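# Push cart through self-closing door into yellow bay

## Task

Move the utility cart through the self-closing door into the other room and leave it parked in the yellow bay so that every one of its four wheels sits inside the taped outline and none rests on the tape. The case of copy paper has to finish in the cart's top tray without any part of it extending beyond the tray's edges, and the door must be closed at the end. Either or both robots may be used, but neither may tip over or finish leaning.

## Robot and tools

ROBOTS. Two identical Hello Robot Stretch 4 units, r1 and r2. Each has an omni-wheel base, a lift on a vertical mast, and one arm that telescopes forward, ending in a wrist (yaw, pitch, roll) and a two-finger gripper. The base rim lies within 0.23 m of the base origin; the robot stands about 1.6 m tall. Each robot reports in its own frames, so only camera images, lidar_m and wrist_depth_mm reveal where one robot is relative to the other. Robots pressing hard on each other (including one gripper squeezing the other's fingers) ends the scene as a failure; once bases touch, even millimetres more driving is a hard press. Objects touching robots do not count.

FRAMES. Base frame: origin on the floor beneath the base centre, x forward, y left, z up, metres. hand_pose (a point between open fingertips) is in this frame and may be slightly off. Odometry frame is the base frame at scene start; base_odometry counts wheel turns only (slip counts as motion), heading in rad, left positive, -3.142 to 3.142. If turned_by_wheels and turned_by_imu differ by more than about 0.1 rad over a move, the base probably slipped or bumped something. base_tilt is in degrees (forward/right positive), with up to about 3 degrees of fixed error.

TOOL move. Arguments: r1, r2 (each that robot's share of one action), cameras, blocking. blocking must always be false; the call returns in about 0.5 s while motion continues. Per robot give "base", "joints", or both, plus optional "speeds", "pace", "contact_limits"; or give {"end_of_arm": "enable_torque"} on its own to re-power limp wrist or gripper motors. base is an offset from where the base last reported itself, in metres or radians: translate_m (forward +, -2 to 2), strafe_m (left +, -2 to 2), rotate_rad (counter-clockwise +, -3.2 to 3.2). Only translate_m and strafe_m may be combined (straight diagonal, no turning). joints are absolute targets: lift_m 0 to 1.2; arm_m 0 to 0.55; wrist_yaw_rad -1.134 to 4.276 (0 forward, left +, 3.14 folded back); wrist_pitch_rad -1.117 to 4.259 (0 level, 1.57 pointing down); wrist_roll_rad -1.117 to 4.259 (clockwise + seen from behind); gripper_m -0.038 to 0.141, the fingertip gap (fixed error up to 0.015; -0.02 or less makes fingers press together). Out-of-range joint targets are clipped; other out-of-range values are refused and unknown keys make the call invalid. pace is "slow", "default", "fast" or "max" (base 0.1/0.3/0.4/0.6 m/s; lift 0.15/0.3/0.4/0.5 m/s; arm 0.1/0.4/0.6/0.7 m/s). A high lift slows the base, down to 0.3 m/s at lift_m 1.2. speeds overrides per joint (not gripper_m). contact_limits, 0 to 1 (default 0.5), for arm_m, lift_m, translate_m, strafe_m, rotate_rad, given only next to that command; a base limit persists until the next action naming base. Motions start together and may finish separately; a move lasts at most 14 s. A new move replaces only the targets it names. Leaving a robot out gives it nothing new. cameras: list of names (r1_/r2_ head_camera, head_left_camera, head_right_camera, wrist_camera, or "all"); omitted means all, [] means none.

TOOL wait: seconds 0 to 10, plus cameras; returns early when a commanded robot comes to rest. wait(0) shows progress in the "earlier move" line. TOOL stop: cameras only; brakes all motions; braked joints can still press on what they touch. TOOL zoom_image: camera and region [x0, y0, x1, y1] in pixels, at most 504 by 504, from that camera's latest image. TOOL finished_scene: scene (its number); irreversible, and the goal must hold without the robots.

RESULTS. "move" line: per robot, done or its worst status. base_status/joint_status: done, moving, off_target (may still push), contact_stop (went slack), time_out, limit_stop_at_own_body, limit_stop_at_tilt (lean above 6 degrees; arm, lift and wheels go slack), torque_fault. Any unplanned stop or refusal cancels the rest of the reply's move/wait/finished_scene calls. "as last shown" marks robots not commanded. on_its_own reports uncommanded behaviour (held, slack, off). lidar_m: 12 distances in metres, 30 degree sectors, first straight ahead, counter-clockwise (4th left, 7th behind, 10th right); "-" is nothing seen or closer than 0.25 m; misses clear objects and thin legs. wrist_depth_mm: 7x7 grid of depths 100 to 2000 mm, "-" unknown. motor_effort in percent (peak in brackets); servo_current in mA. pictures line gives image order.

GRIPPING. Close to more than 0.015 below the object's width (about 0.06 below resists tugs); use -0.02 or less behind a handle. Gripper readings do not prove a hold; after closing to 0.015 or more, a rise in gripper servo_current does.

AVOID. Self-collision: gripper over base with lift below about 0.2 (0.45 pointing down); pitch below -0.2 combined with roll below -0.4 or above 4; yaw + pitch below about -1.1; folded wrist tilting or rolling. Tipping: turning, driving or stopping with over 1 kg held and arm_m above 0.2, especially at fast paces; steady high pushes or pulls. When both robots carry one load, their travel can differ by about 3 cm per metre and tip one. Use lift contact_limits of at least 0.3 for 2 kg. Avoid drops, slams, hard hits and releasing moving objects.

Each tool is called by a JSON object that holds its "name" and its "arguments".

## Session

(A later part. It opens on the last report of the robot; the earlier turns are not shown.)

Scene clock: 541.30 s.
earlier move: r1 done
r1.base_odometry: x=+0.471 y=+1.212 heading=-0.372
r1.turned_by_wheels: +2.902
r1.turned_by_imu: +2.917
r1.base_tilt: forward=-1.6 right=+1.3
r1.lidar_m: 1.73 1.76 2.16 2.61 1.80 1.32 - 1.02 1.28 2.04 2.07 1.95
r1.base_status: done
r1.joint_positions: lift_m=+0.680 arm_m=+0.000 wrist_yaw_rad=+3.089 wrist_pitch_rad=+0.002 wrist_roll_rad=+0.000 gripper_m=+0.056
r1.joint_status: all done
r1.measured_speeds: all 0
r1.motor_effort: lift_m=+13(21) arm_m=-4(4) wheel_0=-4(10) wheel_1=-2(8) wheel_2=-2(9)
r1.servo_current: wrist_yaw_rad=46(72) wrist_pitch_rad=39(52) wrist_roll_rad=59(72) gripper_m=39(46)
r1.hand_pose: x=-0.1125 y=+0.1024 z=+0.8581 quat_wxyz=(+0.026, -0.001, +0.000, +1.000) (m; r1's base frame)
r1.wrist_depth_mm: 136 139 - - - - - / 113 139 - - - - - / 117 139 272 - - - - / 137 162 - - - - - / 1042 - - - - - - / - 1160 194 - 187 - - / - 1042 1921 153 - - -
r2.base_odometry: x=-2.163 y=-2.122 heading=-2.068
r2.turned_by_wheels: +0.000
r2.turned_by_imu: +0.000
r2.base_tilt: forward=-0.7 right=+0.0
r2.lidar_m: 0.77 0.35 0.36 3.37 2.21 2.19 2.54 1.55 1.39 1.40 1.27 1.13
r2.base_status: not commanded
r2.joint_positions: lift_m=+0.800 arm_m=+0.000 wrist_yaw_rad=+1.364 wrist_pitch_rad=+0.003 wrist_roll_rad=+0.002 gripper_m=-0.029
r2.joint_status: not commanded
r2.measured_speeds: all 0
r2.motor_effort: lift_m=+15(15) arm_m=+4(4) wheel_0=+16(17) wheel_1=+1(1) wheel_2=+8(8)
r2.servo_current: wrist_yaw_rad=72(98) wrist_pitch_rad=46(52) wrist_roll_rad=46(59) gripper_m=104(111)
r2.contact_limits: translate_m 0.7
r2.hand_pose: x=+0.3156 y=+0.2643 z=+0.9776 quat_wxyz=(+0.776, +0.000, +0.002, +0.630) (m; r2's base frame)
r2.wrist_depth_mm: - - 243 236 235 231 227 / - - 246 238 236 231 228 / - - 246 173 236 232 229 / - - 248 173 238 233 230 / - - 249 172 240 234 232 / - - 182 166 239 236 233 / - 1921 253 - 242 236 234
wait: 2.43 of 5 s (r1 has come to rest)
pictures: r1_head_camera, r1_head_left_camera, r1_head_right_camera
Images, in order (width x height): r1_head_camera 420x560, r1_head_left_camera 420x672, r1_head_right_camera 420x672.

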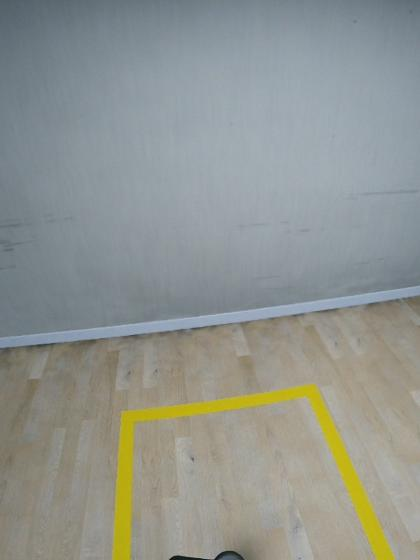

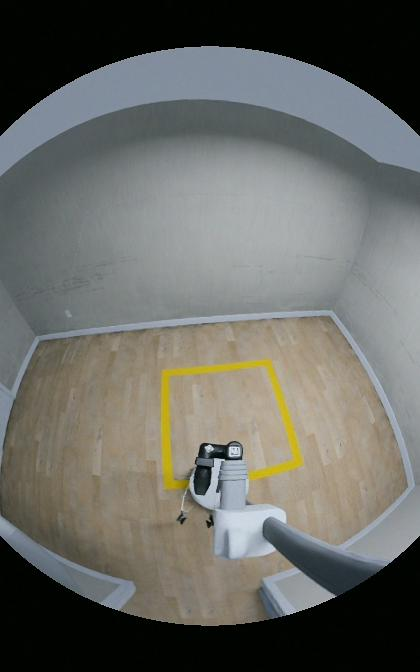

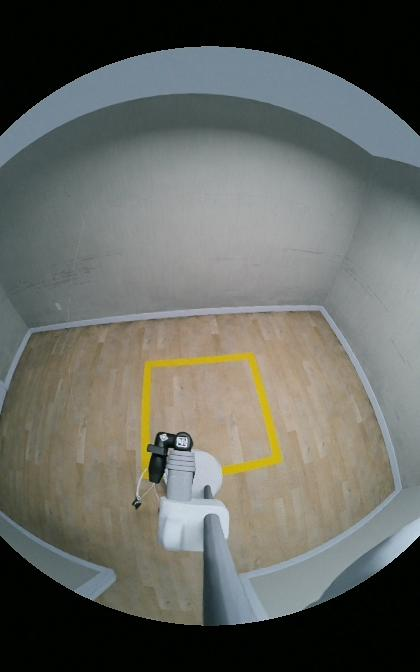

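{"name": "move", "arguments": {"blocking": false, "r1": {"base":{"rotate_rad":0.19},"pace":"fast"}, "cameras": []}}

{"name": "wait", "arguments": {"seconds": 2, "cameras": []}}

{"name": "move", "arguments": {"blocking": false, "r1": {"base":{"translate_m":-0.3,"strafe_m":0.41},"pace":"fast"}, "cameras": []}}

{"name": "wait", "arguments": {"seconds": 4, "cameras": ["r1_head_camera","r1_head_left_camera","r1_head_right_camera"]}}

Scene clock: 593.57 s.
move: r1 moving
r1.base_odometry: x=+0.471 y=+1.211 heading=-0.184
r1.turned_by_wheels: +0.188
r1.turned_by_imu: +0.189
r1.base_tilt: forward=-1.6 right=+1.2
r1.lidar_m: 1.75 1.83 2.57 2.61 1.43 1.29 1.04 1.08 1.52 2.07 2.15 1.82
r1.base_status: rotate_rad moving
r1.joint_positions: lift_m=+0.680 arm_m=+0.000 wrist_yaw_rad=+3.089 wrist_pitch_rad=+0.002 wrist_roll_rad=+0.000 gripper_m=+0.056
r1.joint_status: not commanded
r1.measured_speeds: translate_m=+0.001 strafe_m=+0.000 rotate_rad=+0.147 lift_m=+0.000 arm_m=+0.000 wrist_yaw_rad=+0.000 wrist_pitch_rad=+0.000 wrist_roll_rad=+0.000
r1.motor_effort: lift_m=+13(13) arm_m=-4(4) wheel_0=-2(9) wheel_1=-1(8) wheel_2=+0(7)
r1.servo_current: wrist_yaw_rad=46(65) wrist_pitch_rad=46(46) wrist_roll_rad=59(59) gripper_m=46(46)
r1.hand_pose: x=-0.1125 y=+0.1024 z=+0.8581 quat_wxyz=(+0.026, -0.001, +0.000, +1.000) (m; r1's base frame)
r1.wrist_depth_mm: 136 139 - - - - - / 113 139 - - - - - / 118 140 272 - - - - / 137 162 - - - - - / - 1118 - - - - - / - 1118 193 - 187 - - / - 151 1756 153 - 1756 -
r2: as last shown
r2.lidar_m: 0.75 0.34 0.38 3.36 2.25 2.19 2.57 1.57 1.39 1.40 1.27 1.11
r2.motor_effort: lift_m=+15(15) arm_m=+4(4) wheel_0=+17(17) wheel_1=+1(1) wheel_2=+8(8)
r2.servo_current: wrist_yaw_rad=72(91) wrist_pitch_rad=39(46) wrist_roll_rad=39(59) gripper_m=104(111)
r2.contact_limits: translate_m 0.7
r2.wrist_depth_mm: - - 244 237 235 229 226 / - - 245 237 236 231 228 / - - 247 173 237 232 229 / - - 247 173 238 234 230 / - - 250 171 239 236 232 / - - 182 166 239 236 233 / - 1983 253 - 241 236 235
pictures: none
No camera images: "cameras" was empty.

Scene clock: 593.90 s.
earlier move: r1 done
r1.base_odometry: x=+0.471 y=+1.211 heading=-0.182
r1.turned_by_wheels: +0.002
r1.turned_by_imu: +0.002
r1.base_tilt: forward=-1.6 right=+1.3
r1.lidar_m: 1.74 1.83 2.56 2.63 1.42 1.30 1.02 1.06 1.53 2.06 2.17 1.81
r1.base_status: done
r1.joint_positions: lift_m=+0.680 arm_m=+0.000 wrist_yaw_rad=+3.089 wrist_pitch_rad=+0.002 wrist_roll_rad=+0.000 gripper_m=+0.056
r1.joint_status: not commanded
r1.measured_speeds: all 0
r1.motor_effort: lift_m=+13(13) arm_m=-4(4) wheel_0=-2(9) wheel_1=+0(8) wheel_2=+1(7)
r1.servo_current: wrist_yaw_rad=33(65) wrist_pitch_rad=39(46) wrist_roll_rad=46(59) gripper_m=39(46)
r1.hand_pose: x=-0.1125 y=+0.1024 z=+0.8581 quat_wxyz=(+0.026, -0.001, +0.000, +1.000) (m; r1's base frame)
r1.wrist_depth_mm: 136 139 - - - - - / 113 139 - - - - - / 117 140 272 - - - - / 137 161 - - - - - / - 1138 - - - - - / - 1138 193 - 187 1255 - / - 151 1308 153 - 1205 -
r2.base_odometry: x=-2.163 y=-2.122 heading=-2.068
r2.turned_by_wheels: +0.000
r2.turned_by_imu: +0.000
r2.base_tilt: forward=-0.7 right=+0.0
r2.lidar_m: 0.79 0.35 0.38 3.37 2.24 2.19 2.58 1.58 1.40 1.39 1.27 1.12
r2.base_status: not commanded
r2.joint_positions: lift_m=+0.800 arm_m=+0.000 wrist_yaw_rad=+1.364 wrist_pitch_rad=+0.003 wrist_roll_rad=+0.002 gripper_m=-0.029
r2.joint_status: not commanded
r2.measured_speeds: all 0
r2.motor_effort: lift_m=+15(15) arm_m=+4(4) wheel_0=+16(17) wheel_1=+1(1) wheel_2=+8(8)
r2.servo_current: wrist_yaw_rad=72(91) wrist_pitch_rad=39(46) wrist_roll_rad=46(59) gripper_m=104(111)
r2.contact_limits: translate_m 0.7
r2.hand_pose: x=+0.3156 y=+0.2643 z=+0.9776 quat_wxyz=(+0.776, +0.000, +0.002, +0.630) (m; r2's base frame)
r2.wrist_depth_mm: - - 243 236 235 229 226 / - - 244 237 236 231 228 / - - 248 173 237 233 229 / - - 248 172 238 233 231 / - - 249 172 240 236 232 / - - 182 166 239 236 234 / - 1921 253 - 242 236 235
wait: 0.33 of 2 s (r1 has come to rest)
pictures: none
No camera images: "cameras" was empty.

Scene clock: 594.40 s.
move: r1 moving
r1.base_odometry: x=+0.450 y=+1.255 heading=-0.182
r1.turned_by_wheels: +0.000
r1.turned_by_imu: +0.000
r1.base_tilt: forward=-1.6 right=+1.3
r1.lidar_m: 1.77 1.86 2.61 2.57 1.41 1.27 1.02 1.03 1.50 2.10 2.20 1.82
r1.base_status: translate_m moving; strafe_m moving
r1.joint_positions: lift_m=+0.680 arm_m=+0.000 wrist_yaw_rad=+3.089 wrist_pitch_rad=+0.002 wrist_roll_rad=+0.000 gripper_m=+0.056
r1.joint_status: not commanded
r1.measured_speeds: translate_m=-0.109 strafe_m=+0.151 rotate_rad=-0.004 lift_m=+0.000 arm_m=+0.000 wrist_yaw_rad=+0.000 wrist_pitch_rad=+0.000 wrist_roll_rad=+0.000
r1.motor_effort: lift_m=+13(13) arm_m=-4(4) wheel_0=-12(12) wheel_1=+6(8) wheel_2=+8(8)
r1.servo_current: wrist_yaw_rad=46(59) wrist_pitch_rad=39(46) wrist_roll_rad=39(65) gripper_m=46(46)
r1.hand_pose: x=-0.1125 y=+0.1024 z=+0.8581 quat_wxyz=(+0.026, -0.001, +0.000, +1.000) (m; r1's base frame)
r1.wrist_depth_mm: 136 139 - - - - - / 113 139 - - - - - / 117 140 273 - - - - / 137 162 - - - - - / - 1078 - - - - - / - 1118 192 - 187 - - / - 151 1708 153 - 1661 -
r2: as last shown
r2.lidar_m: 0.74 0.32 0.36 3.37 2.22 2.16 2.55 1.58 1.38 1.40 1.25 1.13
r2.motor_effort: lift_m=+15(15) arm_m=+4(4) wheel_0=+17(17) wheel_1=+1(1) wheel_2=+8(8)
r2.servo_current: wrist_yaw_rad=78(91) wrist_pitch_rad=39(46) wrist_roll_rad=39(52) gripper_m=104(111)
r2.contact_limits: translate_m 0.7
r2.wrist_depth_mm: - - 244 236 235 230 228 / - - 245 238 236 231 229 / - - 245 173 236 232 229 / - - 248 173 239 234 232 / - - 248 171 241 235 231 / - - 181 166 238 236 234 / - 1921 253 - 242 236 235
pictures: none
No camera images: "cameras" was empty.

Scene clock: 596.50 s.
earlier move: r1 done
r1.base_odometry: x=+0.250 y=+1.669 heading=-0.182
r1.turned_by_wheels: +0.000
r1.turned_by_imu: +0.002
r1.base_tilt: forward=-1.6 right=+1.3
r1.lidar_m: 2.05 2.14 2.30 2.25 0.99 0.83 - 0.93 1.06 2.48 2.60 2.12
r1.base_status: done
r1.joint_positions: lift_m=+0.680 arm_m=+0.000 wrist_yaw_rad=+3.089 wrist_pitch_rad=+0.002 wrist_roll_rad=+0.000 gripper_m=+0.056
r1.joint_status: not commanded
r1.measured_speeds: all 0
r1.motor_effort: lift_m=+13(13) arm_m=-4(4) wheel_0=+1(14) wheel_1=+0(8) wheel_2=+0(10)
r1.servo_current: wrist_yaw_rad=39(65) wrist_pitch_rad=46(52) wrist_roll_rad=46(65) gripper_m=39(52)
r1.hand_pose: x=-0.1125 y=+0.1024 z=+0.8581 quat_wxyz=(+0.026, -0.001, +0.000, +1.000) (m; r1's base frame)
r1.wrist_depth_mm: 136 138 - - - - - / 113 139 - - - - - / 118 140 272 - - - - / 137 162 - - - - - / - - - - - - - / - - 194 - 187 - - / - 152 1921 153 891 - -
r2.base_odometry: x=-2.163 y=-2.122 heading=-2.068
r2.turned_by_wheels: +0.000
r2.turned_by_imu: +0.000
r2.base_tilt: forward=-0.7 right=+0.0
r2.lidar_m: 0.75 0.31 0.37 3.37 2.21 2.20 2.56 1.56 1.37 1.41 1.25 1.11
r2.base_status: not commanded
r2.joint_positions: lift_m=+0.800 arm_m=+0.000 wrist_yaw_rad=+1.364 wrist_pitch_rad=+0.003 wrist_roll_rad=+0.002 gripper_m=-0.029
r2.joint_status: not commanded
r2.measured_speeds: all 0
r2.motor_effort: lift_m=+15(15) arm_m=+4(4) wheel_0=+17(17) wheel_1=+1(2) wheel_2=+7(8)
r2.servo_current: wrist_yaw_rad=91(98) wrist_pitch_rad=33(52) wrist_roll_rad=39(59) gripper_m=104(111)
r2.contact_limits: translate_m 0.7
r2.hand_pose: x=+0.3156 y=+0.2643 z=+0.9776 quat_wxyz=(+0.776, +0.000, +0.002, +0.630) (m; r2's base frame)
r2.wrist_depth_mm: - - 244 236 235 231 227 / - - 245 238 236 229 228 / - - 246 173 237 232 229 / - - 247 172 238 234 230 / - - 250 171 240 234 232 / - - 181 166 240 236 233 / - 1921 253 - 242 236 235
wait: 2.10 of 4 s (r1 has come to rest)
pictures: r1_head_camera, r1_head_left_camera, r1_head_right_camera
Images, in order (width x height): r1_head_camera 420x560, r1_head_left_camera 420x672, r1_head_right_camera 420x672.

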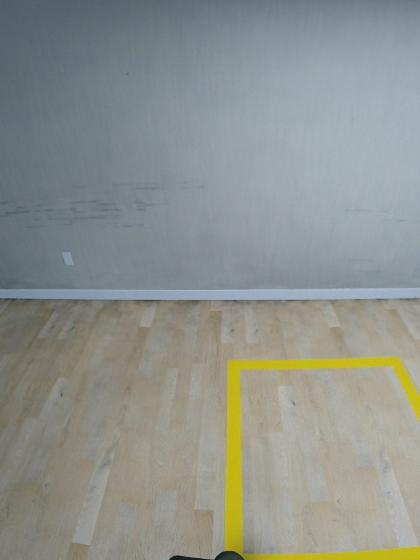

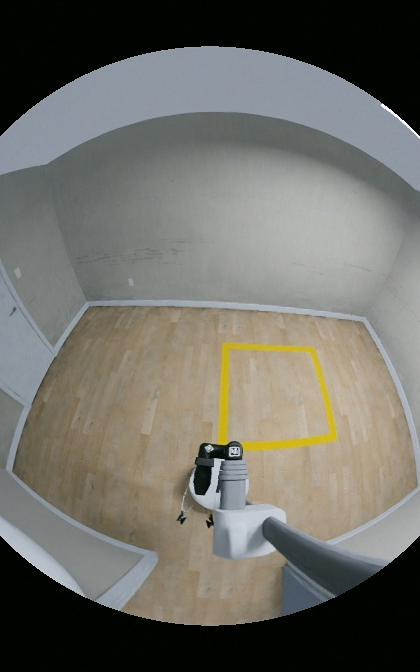

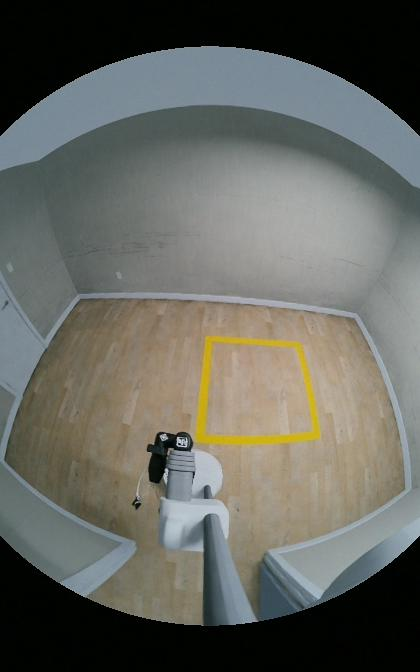

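{"name": "move", "arguments": {"blocking": false, "r1": {"base":{"translate_m":-2.0},"contact_limits":{"translate_m":0.3}}, "cameras": []}}

{"name": "wait", "arguments": {"seconds": 3, "cameras": ["r1_head_left_camera","r1_head_right_camera"]}}

{"name": "wait", "arguments": {"seconds": 7, "cameras": ["r1_head_left_camera","r1_head_right_camera"]}}

Scene clock: 610.70 s.
move: r1 moving
r1.base_odometry: x=+0.220 y=+1.675 heading=-0.182
r1.turned_by_wheels: +0.000
r1.turned_by_imu: +0.000
r1.base_tilt: forward=-1.6 right=+1.3
r1.lidar_m: 2.08 2.19 2.29 2.24 0.95 0.80 - 0.92 1.04 2.45 2.57 2.15
r1.base_status: translate_m moving
r1.joint_positions: lift_m=+0.680 arm_m=+0.000 wrist_yaw_rad=+3.089 wrist_pitch_rad=+0.002 wrist_roll_rad=+0.000 gripper_m=+0.056
r1.joint_status: not commanded
r1.measured_speeds: translate_m=-0.122 strafe_m=+0.001 rotate_rad=+0.003 lift_m=+0.000 arm_m=+0.000 wrist_yaw_rad=+0.000 wrist_pitch_rad=+0.000 wrist_roll_rad=+0.000
r1.motor_effort: lift_m=+13(13) arm_m=-4(5) wheel_0=-8(8) wheel_1=-7(7) wheel_2=+9(9)
r1.servo_current: wrist_yaw_rad=78(78) wrist_pitch_rad=46(46) wrist_roll_rad=46(65) gripper_m=46(46)
r1.contact_limits: translate_m 0.3
r1.hand_pose: x=-0.1125 y=+0.1024 z=+0.8581 quat_wxyz=(+0.026, -0.001, +0.000, +1.000) (m; r1's base frame)
r1.wrist_depth_mm: 136 138 - - - - - / 113 140 - - - - - / 118 140 272 - - - - / 137 162 - - - - - / - - - - - - - / - - 193 - 187 - - / - 152 1983 153 - - -
r2: as last shown
r2.base_tilt: forward=-0.7 right=+0.1
r2.lidar_m: 0.76 0.36 0.37 3.39 2.22 2.21 2.55 1.54 1.39 1.40 1.27 1.13
r2.motor_effort: lift_m=+15(15) arm_m=+4(4) wheel_0=+16(17) wheel_1=+1(2) wheel_2=+8(8)
r2.servo_current: wrist_yaw_rad=85(91) wrist_pitch_rad=46(52) wrist_roll_rad=39(52) gripper_m=104(104)
r2.contact_limits: translate_m 0.7
r2.wrist_depth_mm: - - 243 236 235 230 227 / - - 244 237 236 231 229 / - - 246 173 236 233 229 / - - 249 173 238 234 230 / - - 249 172 240 236 231 / - - 181 167 239 236 233 / - 1921 254 - 242 236 234
pictures: none
No camera images: "cameras" was empty.

Scene clock: 613.70 s.
earlier move: r1 moving
r1.base_odometry: x=-0.606 y=+1.826 heading=-0.182
r1.turned_by_wheels: +0.000
r1.turned_by_imu: +0.000
r1.base_tilt: forward=-1.6 right=+1.3
r1.lidar_m: 2.90 3.08 0.44 0.39 2.39 3.36 - 0.81 0.55 0.51 2.59 3.03
r1.base_status: translate_m moving
r1.joint_positions: lift_m=+0.680 arm_m=+0.000 wrist_yaw_rad=+3.089 wrist_pitch_rad=+0.002 wrist_roll_rad=+0.000 gripper_m=+0.056
r1.joint_status: not commanded
r1.measured_speeds: translate_m=-0.299 strafe_m=+0.001 rotate_rad=-0.002 lift_m=+0.000 arm_m=+0.000 wrist_yaw_rad=+0.000 wrist_pitch_rad=+0.000 wrist_roll_rad=+0.000
r1.motor_effort: lift_m=+13(13) arm_m=-4(5) wheel_0=-6(9) wheel_1=-3(8) wheel_2=+5(10)
r1.servo_current: wrist_yaw_rad=59(78) wrist_pitch_rad=46(52) wrist_roll_rad=39(72) gripper_m=39(46)
r1.contact_limits: translate_m 0.3
r1.hand_pose: x=-0.1125 y=+0.1024 z=+0.8581 quat_wxyz=(+0.026, -0.001, +0.000, +1.000) (m; r1's base frame)
r1.wrist_depth_mm: 136 139 - - - - - / 113 139 - - - - - / 118 139 272 - - - - / 137 162 - - - - - / - - - - - - - / - - 193 - 188 - - / - 1863 1863 153 - 1863 -
r2.base_odometry: x=-2.163 y=-2.122 heading=-2.068
r2.turned_by_wheels: +0.000
r2.turned_by_imu: +0.000
r2.base_tilt: forward=-0.7 right=+0.0
r2.lidar_m: 0.78 0.34 0.37 3.37 2.22 2.17 2.58 1.57 1.39 1.41 1.25 1.10
r2.base_status: not commanded
r2.joint_positions: lift_m=+0.800 arm_m=+0.000 wrist_yaw_rad=+1.364 wrist_pitch_rad=+0.003 wrist_roll_rad=+0.002 gripper_m=-0.029
r2.joint_status: not commanded
r2.measured_speeds: all 0
r2.motor_effort: lift_m=+15(15) arm_m=+4(4) wheel_0=+16(17) wheel_1=+1(2) wheel_2=+8(8)
r2.servo_current: wrist_yaw_rad=78(91) wrist_pitch_rad=46(52) wrist_roll_rad=52(59) gripper_m=111(111)
r2.contact_limits: translate_m 0.7
r2.hand_pose: x=+0.3156 y=+0.2643 z=+0.9776 quat_wxyz=(+0.776, +0.000, +0.002, +0.630) (m; r2's base frame)
r2.wrist_depth_mm: - - 243 236 235 229 227 / - - 245 237 236 231 227 / - - 246 173 237 233 229 / - - 248 173 238 234 230 / - - 250 171 240 235 232 / - - 182 166 238 236 233 / - 1983 253 - 241 236 235
wait: 3.00 s; no rest
pictures: r1_head_left_camera, r1_head_right_camera
Images, in order (width x height): r1_head_left_camera 420x672, r1_head_right_camera 420x672.

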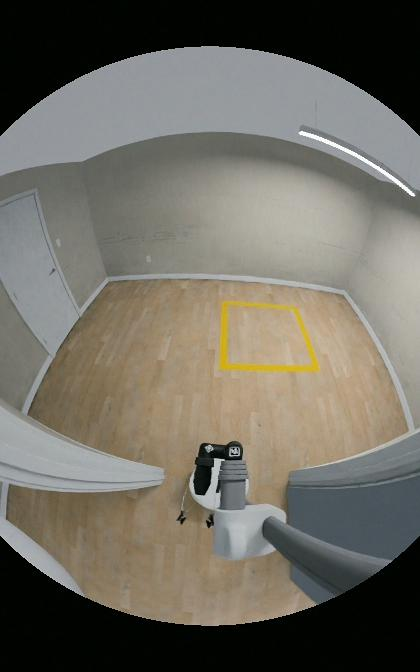

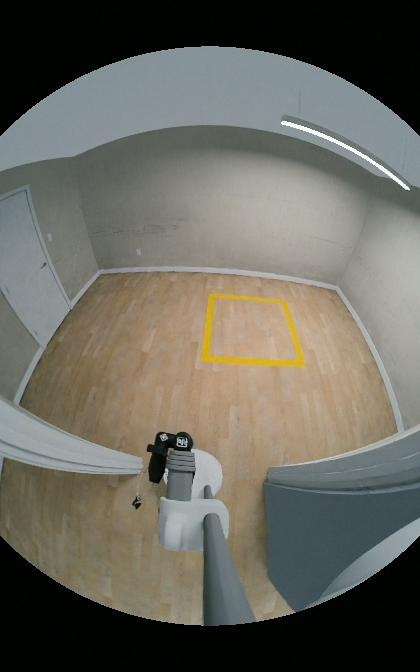

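Scene clock: 618.37 s.
earlier move: r1 done
r1.base_odometry: x=-1.717 y=+2.031 heading=-0.182
r1.turned_by_wheels: +0.000
r1.turned_by_imu: -0.001
r1.base_tilt: forward=-1.6 right=+1.2
r1.lidar_m: 4.04 1.19 1.62 2.31 2.43 3.36 1.98 3.36 2.49 0.59 0.62 0.81
r1.base_status: done
r1.joint_positions: lift_m=+0.680 arm_m=+0.000 wrist_yaw_rad=+3.089 wrist_pitch_rad=+0.002 wrist_roll_rad=+0.000 gripper_m=+0.056
r1.joint_status: not commanded
r1.measured_speeds: all 0
r1.motor_effort: lift_m=+13(13) arm_m=-4(5) wheel_0=-2(9) wheel_1=-2(8) wheel_2=-1(10)
r1.servo_current: wrist_yaw_rad=59(78) wrist_pitch_rad=39(52) wrist_roll_rad=52(72) gripper_m=39(52)
r1.contact_limits: translate_m 0.3
r1.hand_pose: x=-0.1125 y=+0.1024 z=+0.8581 quat_wxyz=(+0.026, -0.001, +0.000, +1.000) (m; r1's base frame)
r1.wrist_depth_mm: 136 138 - - - - - / 110 138 - - - - - / 117 139 250 - - - - / 137 146 - - - - - / - - - - - - - / - - 193 - 188 - - / - 1808 1921 153 - 1863 -
r2.base_odometry: x=-2.163 y=-2.122 heading=-2.068
r2.turned_by_wheels: +0.000
r2.turned_by_imu: +0.001
r2.base_tilt: forward=-0.7 right=+0.1
r2.lidar_m: 0.74 0.35 0.35 0.84 2.22 2.19 2.59 1.57 1.40 1.41 1.28 1.11
r2.base_status: not commanded
r2.joint_positions: lift_m=+0.800 arm_m=+0.000 wrist_yaw_rad=+1.364 wrist_pitch_rad=+0.003 wrist_roll_rad=+0.002 gripper_m=-0.029
r2.joint_status: not commanded
r2.measured_speeds: all 0
r2.motor_effort: lift_m=+15(15) arm_m=+4(4) wheel_0=+17(17) wheel_1=+1(2) wheel_2=+8(8)
r2.servo_current: wrist_yaw_rad=78(98) wrist_pitch_rad=39(52) wrist_roll_rad=52(65) gripper_m=104(111)
r2.contact_limits: translate_m 0.7
r2.hand_pose: x=+0.3156 y=+0.2643 z=+0.9776 quat_wxyz=(+0.776, +0.000, +0.002, +0.630) (m; r2's base frame)
r2.wrist_depth_mm: - - 245 236 235 230 226 / - - 245 239 236 231 228 / - - 247 173 237 233 230 / - - 248 173 238 234 231 / - - 250 171 240 235 232 / - - 182 166 239 236 233 / - 1921 253 - 241 236 235
wait: 4.67 of 7 s (r1 has come to rest)
pictures: r1_head_left_camera, r1_head_right_camera
Images, in order (width x height): r1_head_left_camera 420x672, r1_head_right_camera 420x672.

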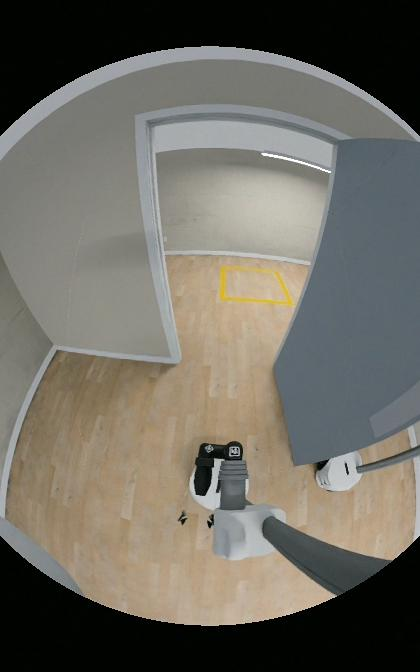

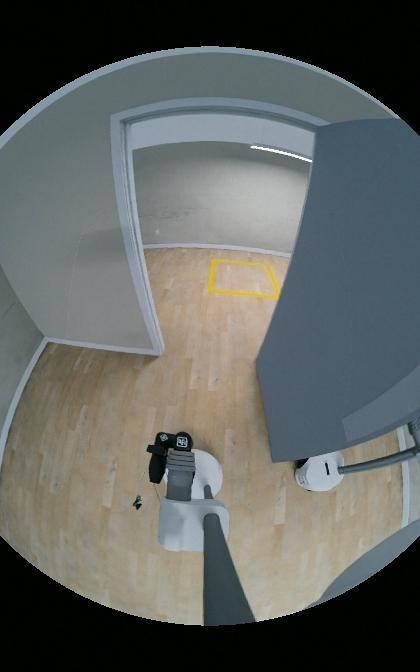

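{"name": "move", "arguments": {"blocking": false, "r1": {"base":{"translate_m":-0.85,"strafe_m":0.1},"contact_limits":{"translate_m":0.2}}, "cameras": []}}

{"name": "wait", "arguments": {"seconds": 6, "cameras": ["r1_head_left_camera","r1_head_right_camera"]}}

Scene clock: 625.77 s.
move: r1 moving
r1.base_odometry: x=-1.747 y=+2.040 heading=-0.182
r1.turned_by_wheels: +0.000
r1.turned_by_imu: -0.001
r1.base_tilt: forward=-1.6 right=+1.3
r1.lidar_m: 4.06 1.21 1.67 2.31 2.42 3.38 1.90 3.41 2.53 0.62 0.62 0.82
r1.base_status: translate_m moving; strafe_m moving
r1.joint_positions: lift_m=+0.680 arm_m=+0.000 wrist_yaw_rad=+3.089 wrist_pitch_rad=+0.002 wrist_roll_rad=+0.000 gripper_m=+0.056
r1.joint_status: not commanded
r1.measured_speeds: translate_m=-0.122 strafe_m=+0.014 rotate_rad=+0.000 lift_m=+0.000 arm_m=+0.000 wrist_yaw_rad=+0.000 wrist_pitch_rad=+0.000 wrist_roll_rad=+0.000
r1.motor_effort: lift_m=+13(13) arm_m=-4(4) wheel_0=-9(9) wheel_1=-5(6) wheel_2=+9(9)
r1.servo_current: wrist_yaw_rad=59(65) wrist_pitch_rad=39(46) wrist_roll_rad=52(59) gripper_m=39(46)
r1.contact_limits: translate_m 0.2
r1.hand_pose: x=-0.1125 y=+0.1024 z=+0.8581 quat_wxyz=(+0.026, -0.001, +0.000, +1.000) (m; r1's base frame)
r1.wrist_depth_mm: - 138 - - - - - / 112 139 - - - - - / 116 139 257 - - - - / 136 156 - - - - - / - - - - - - - / - - 194 - 187 - - / - 1921 1983 153 - 1863 -
r2: as last shown
r2.turned_by_imu: +0.000
r2.lidar_m: 0.79 0.35 0.38 0.83 2.22 2.16 2.56 1.60 1.39 1.39 1.26 1.10
r2.motor_effort: lift_m=+15(15) arm_m=+4(4) wheel_0=+16(17) wheel_1=+1(1) wheel_2=+8(8)
r2.servo_current: wrist_yaw_rad=91(91) wrist_pitch_rad=39(46) wrist_roll_rad=39(59) gripper_m=111(111)
r2.contact_limits: translate_m 0.7
r2.wrist_depth_mm: - - 244 236 235 230 226 / - - 245 237 236 230 228 / - - 246 173 237 232 229 / - - 248 172 238 234 230 / - - 249 172 240 236 232 / - - 181 166 237 236 233 / - 1921 253 - 241 236 235
pictures: none
No camera images: "cameras" was empty.

Scene clock: 629.60 s.
earlier move: r1 done
r1.base_odometry: x=-2.534 y=+2.283 heading=-0.182
r1.turned_by_wheels: +0.000
r1.turned_by_imu: +0.000
r1.base_tilt: forward=-1.6 right=+1.2
r1.lidar_m: 1.96 2.05 2.31 2.23 2.33 3.26 1.10 3.44 2.59 2.49 1.16 1.18
r1.base_status: done
r1.joint_positions: lift_m=+0.680 arm_m=+0.000 wrist_yaw_rad=+3.089 wrist_pitch_rad=+0.002 wrist_roll_rad=+0.000 gripper_m=+0.056
r1.joint_status: not commanded
r1.measured_speeds: all 0
r1.motor_effort: lift_m=+13(13) arm_m=-4(5) wheel_0=-2(10) wheel_1=-3(8) wheel_2=-1(10)
r1.servo_current: wrist_yaw_rad=59(72) wrist_pitch_rad=39(52) wrist_roll_rad=39(65) gripper_m=39(52)
r1.contact_limits: translate_m 0.2
r1.hand_pose: x=-0.1125 y=+0.1024 z=+0.8581 quat_wxyz=(+0.026, -0.001, +0.000, +1.000) (m; r1's base frame)
r1.wrist_depth_mm: 136 138 - - - - - / 112 138 - - - - - / 116 139 260 - - - - / 136 158 1397 - - - - / - - - - - - - / - - 190 - 188 - - / - 1863 - 137 - 1863 -
r2.base_odometry: x=-2.163 y=-2.122 heading=-2.068
r2.turned_by_wheels: +0.000
r2.turned_by_imu: +0.001
r2.base_tilt: forward=-0.7 right=+0.1
r2.lidar_m: 0.76 0.34 0.37 1.20 1.17 2.20 2.56 1.58 1.38 1.39 1.28 1.13
r2.base_status: not commanded
r2.joint_positions: lift_m=+0.800 arm_m=+0.000 wrist_yaw_rad=+1.364 wrist_pitch_rad=+0.003 wrist_roll_rad=+0.002 gripper_m=-0.029
r2.joint_status: not commanded
r2.measured_speeds: all 0
r2.motor_effort: lift_m=+15(15) arm_m=+4(4) wheel_0=+17(17) wheel_1=+1(1) wheel_2=+8(8)
r2.servo_current: wrist_yaw_rad=91(91) wrist_pitch_rad=46(52) wrist_roll_rad=52(65) gripper_m=104(111)
r2.contact_limits: translate_m 0.7
r2.hand_pose: x=+0.3156 y=+0.2643 z=+0.9776 quat_wxyz=(+0.776, +0.000, +0.002, +0.630) (m; r2's base frame)
r2.wrist_depth_mm: - - 243 237 235 230 226 / - - 245 237 236 232 228 / - - 247 173 237 233 229 / - - 247 172 238 234 230 / - - 249 171 240 235 231 / - - 181 167 239 236 233 / - 1983 253 - 242 236 236
wait: 3.83 of 6 s (r1 has come to rest)
pictures: r1_head_left_camera, r1_head_right_camera
Images, in order (width x height): r1_head_left_camera 420x672, r1_head_right_camera 420x672.

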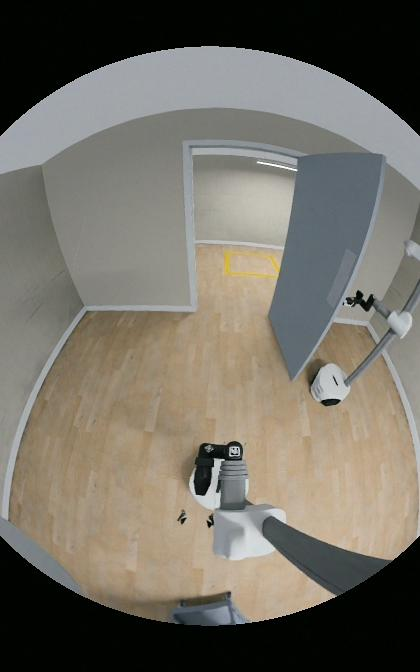

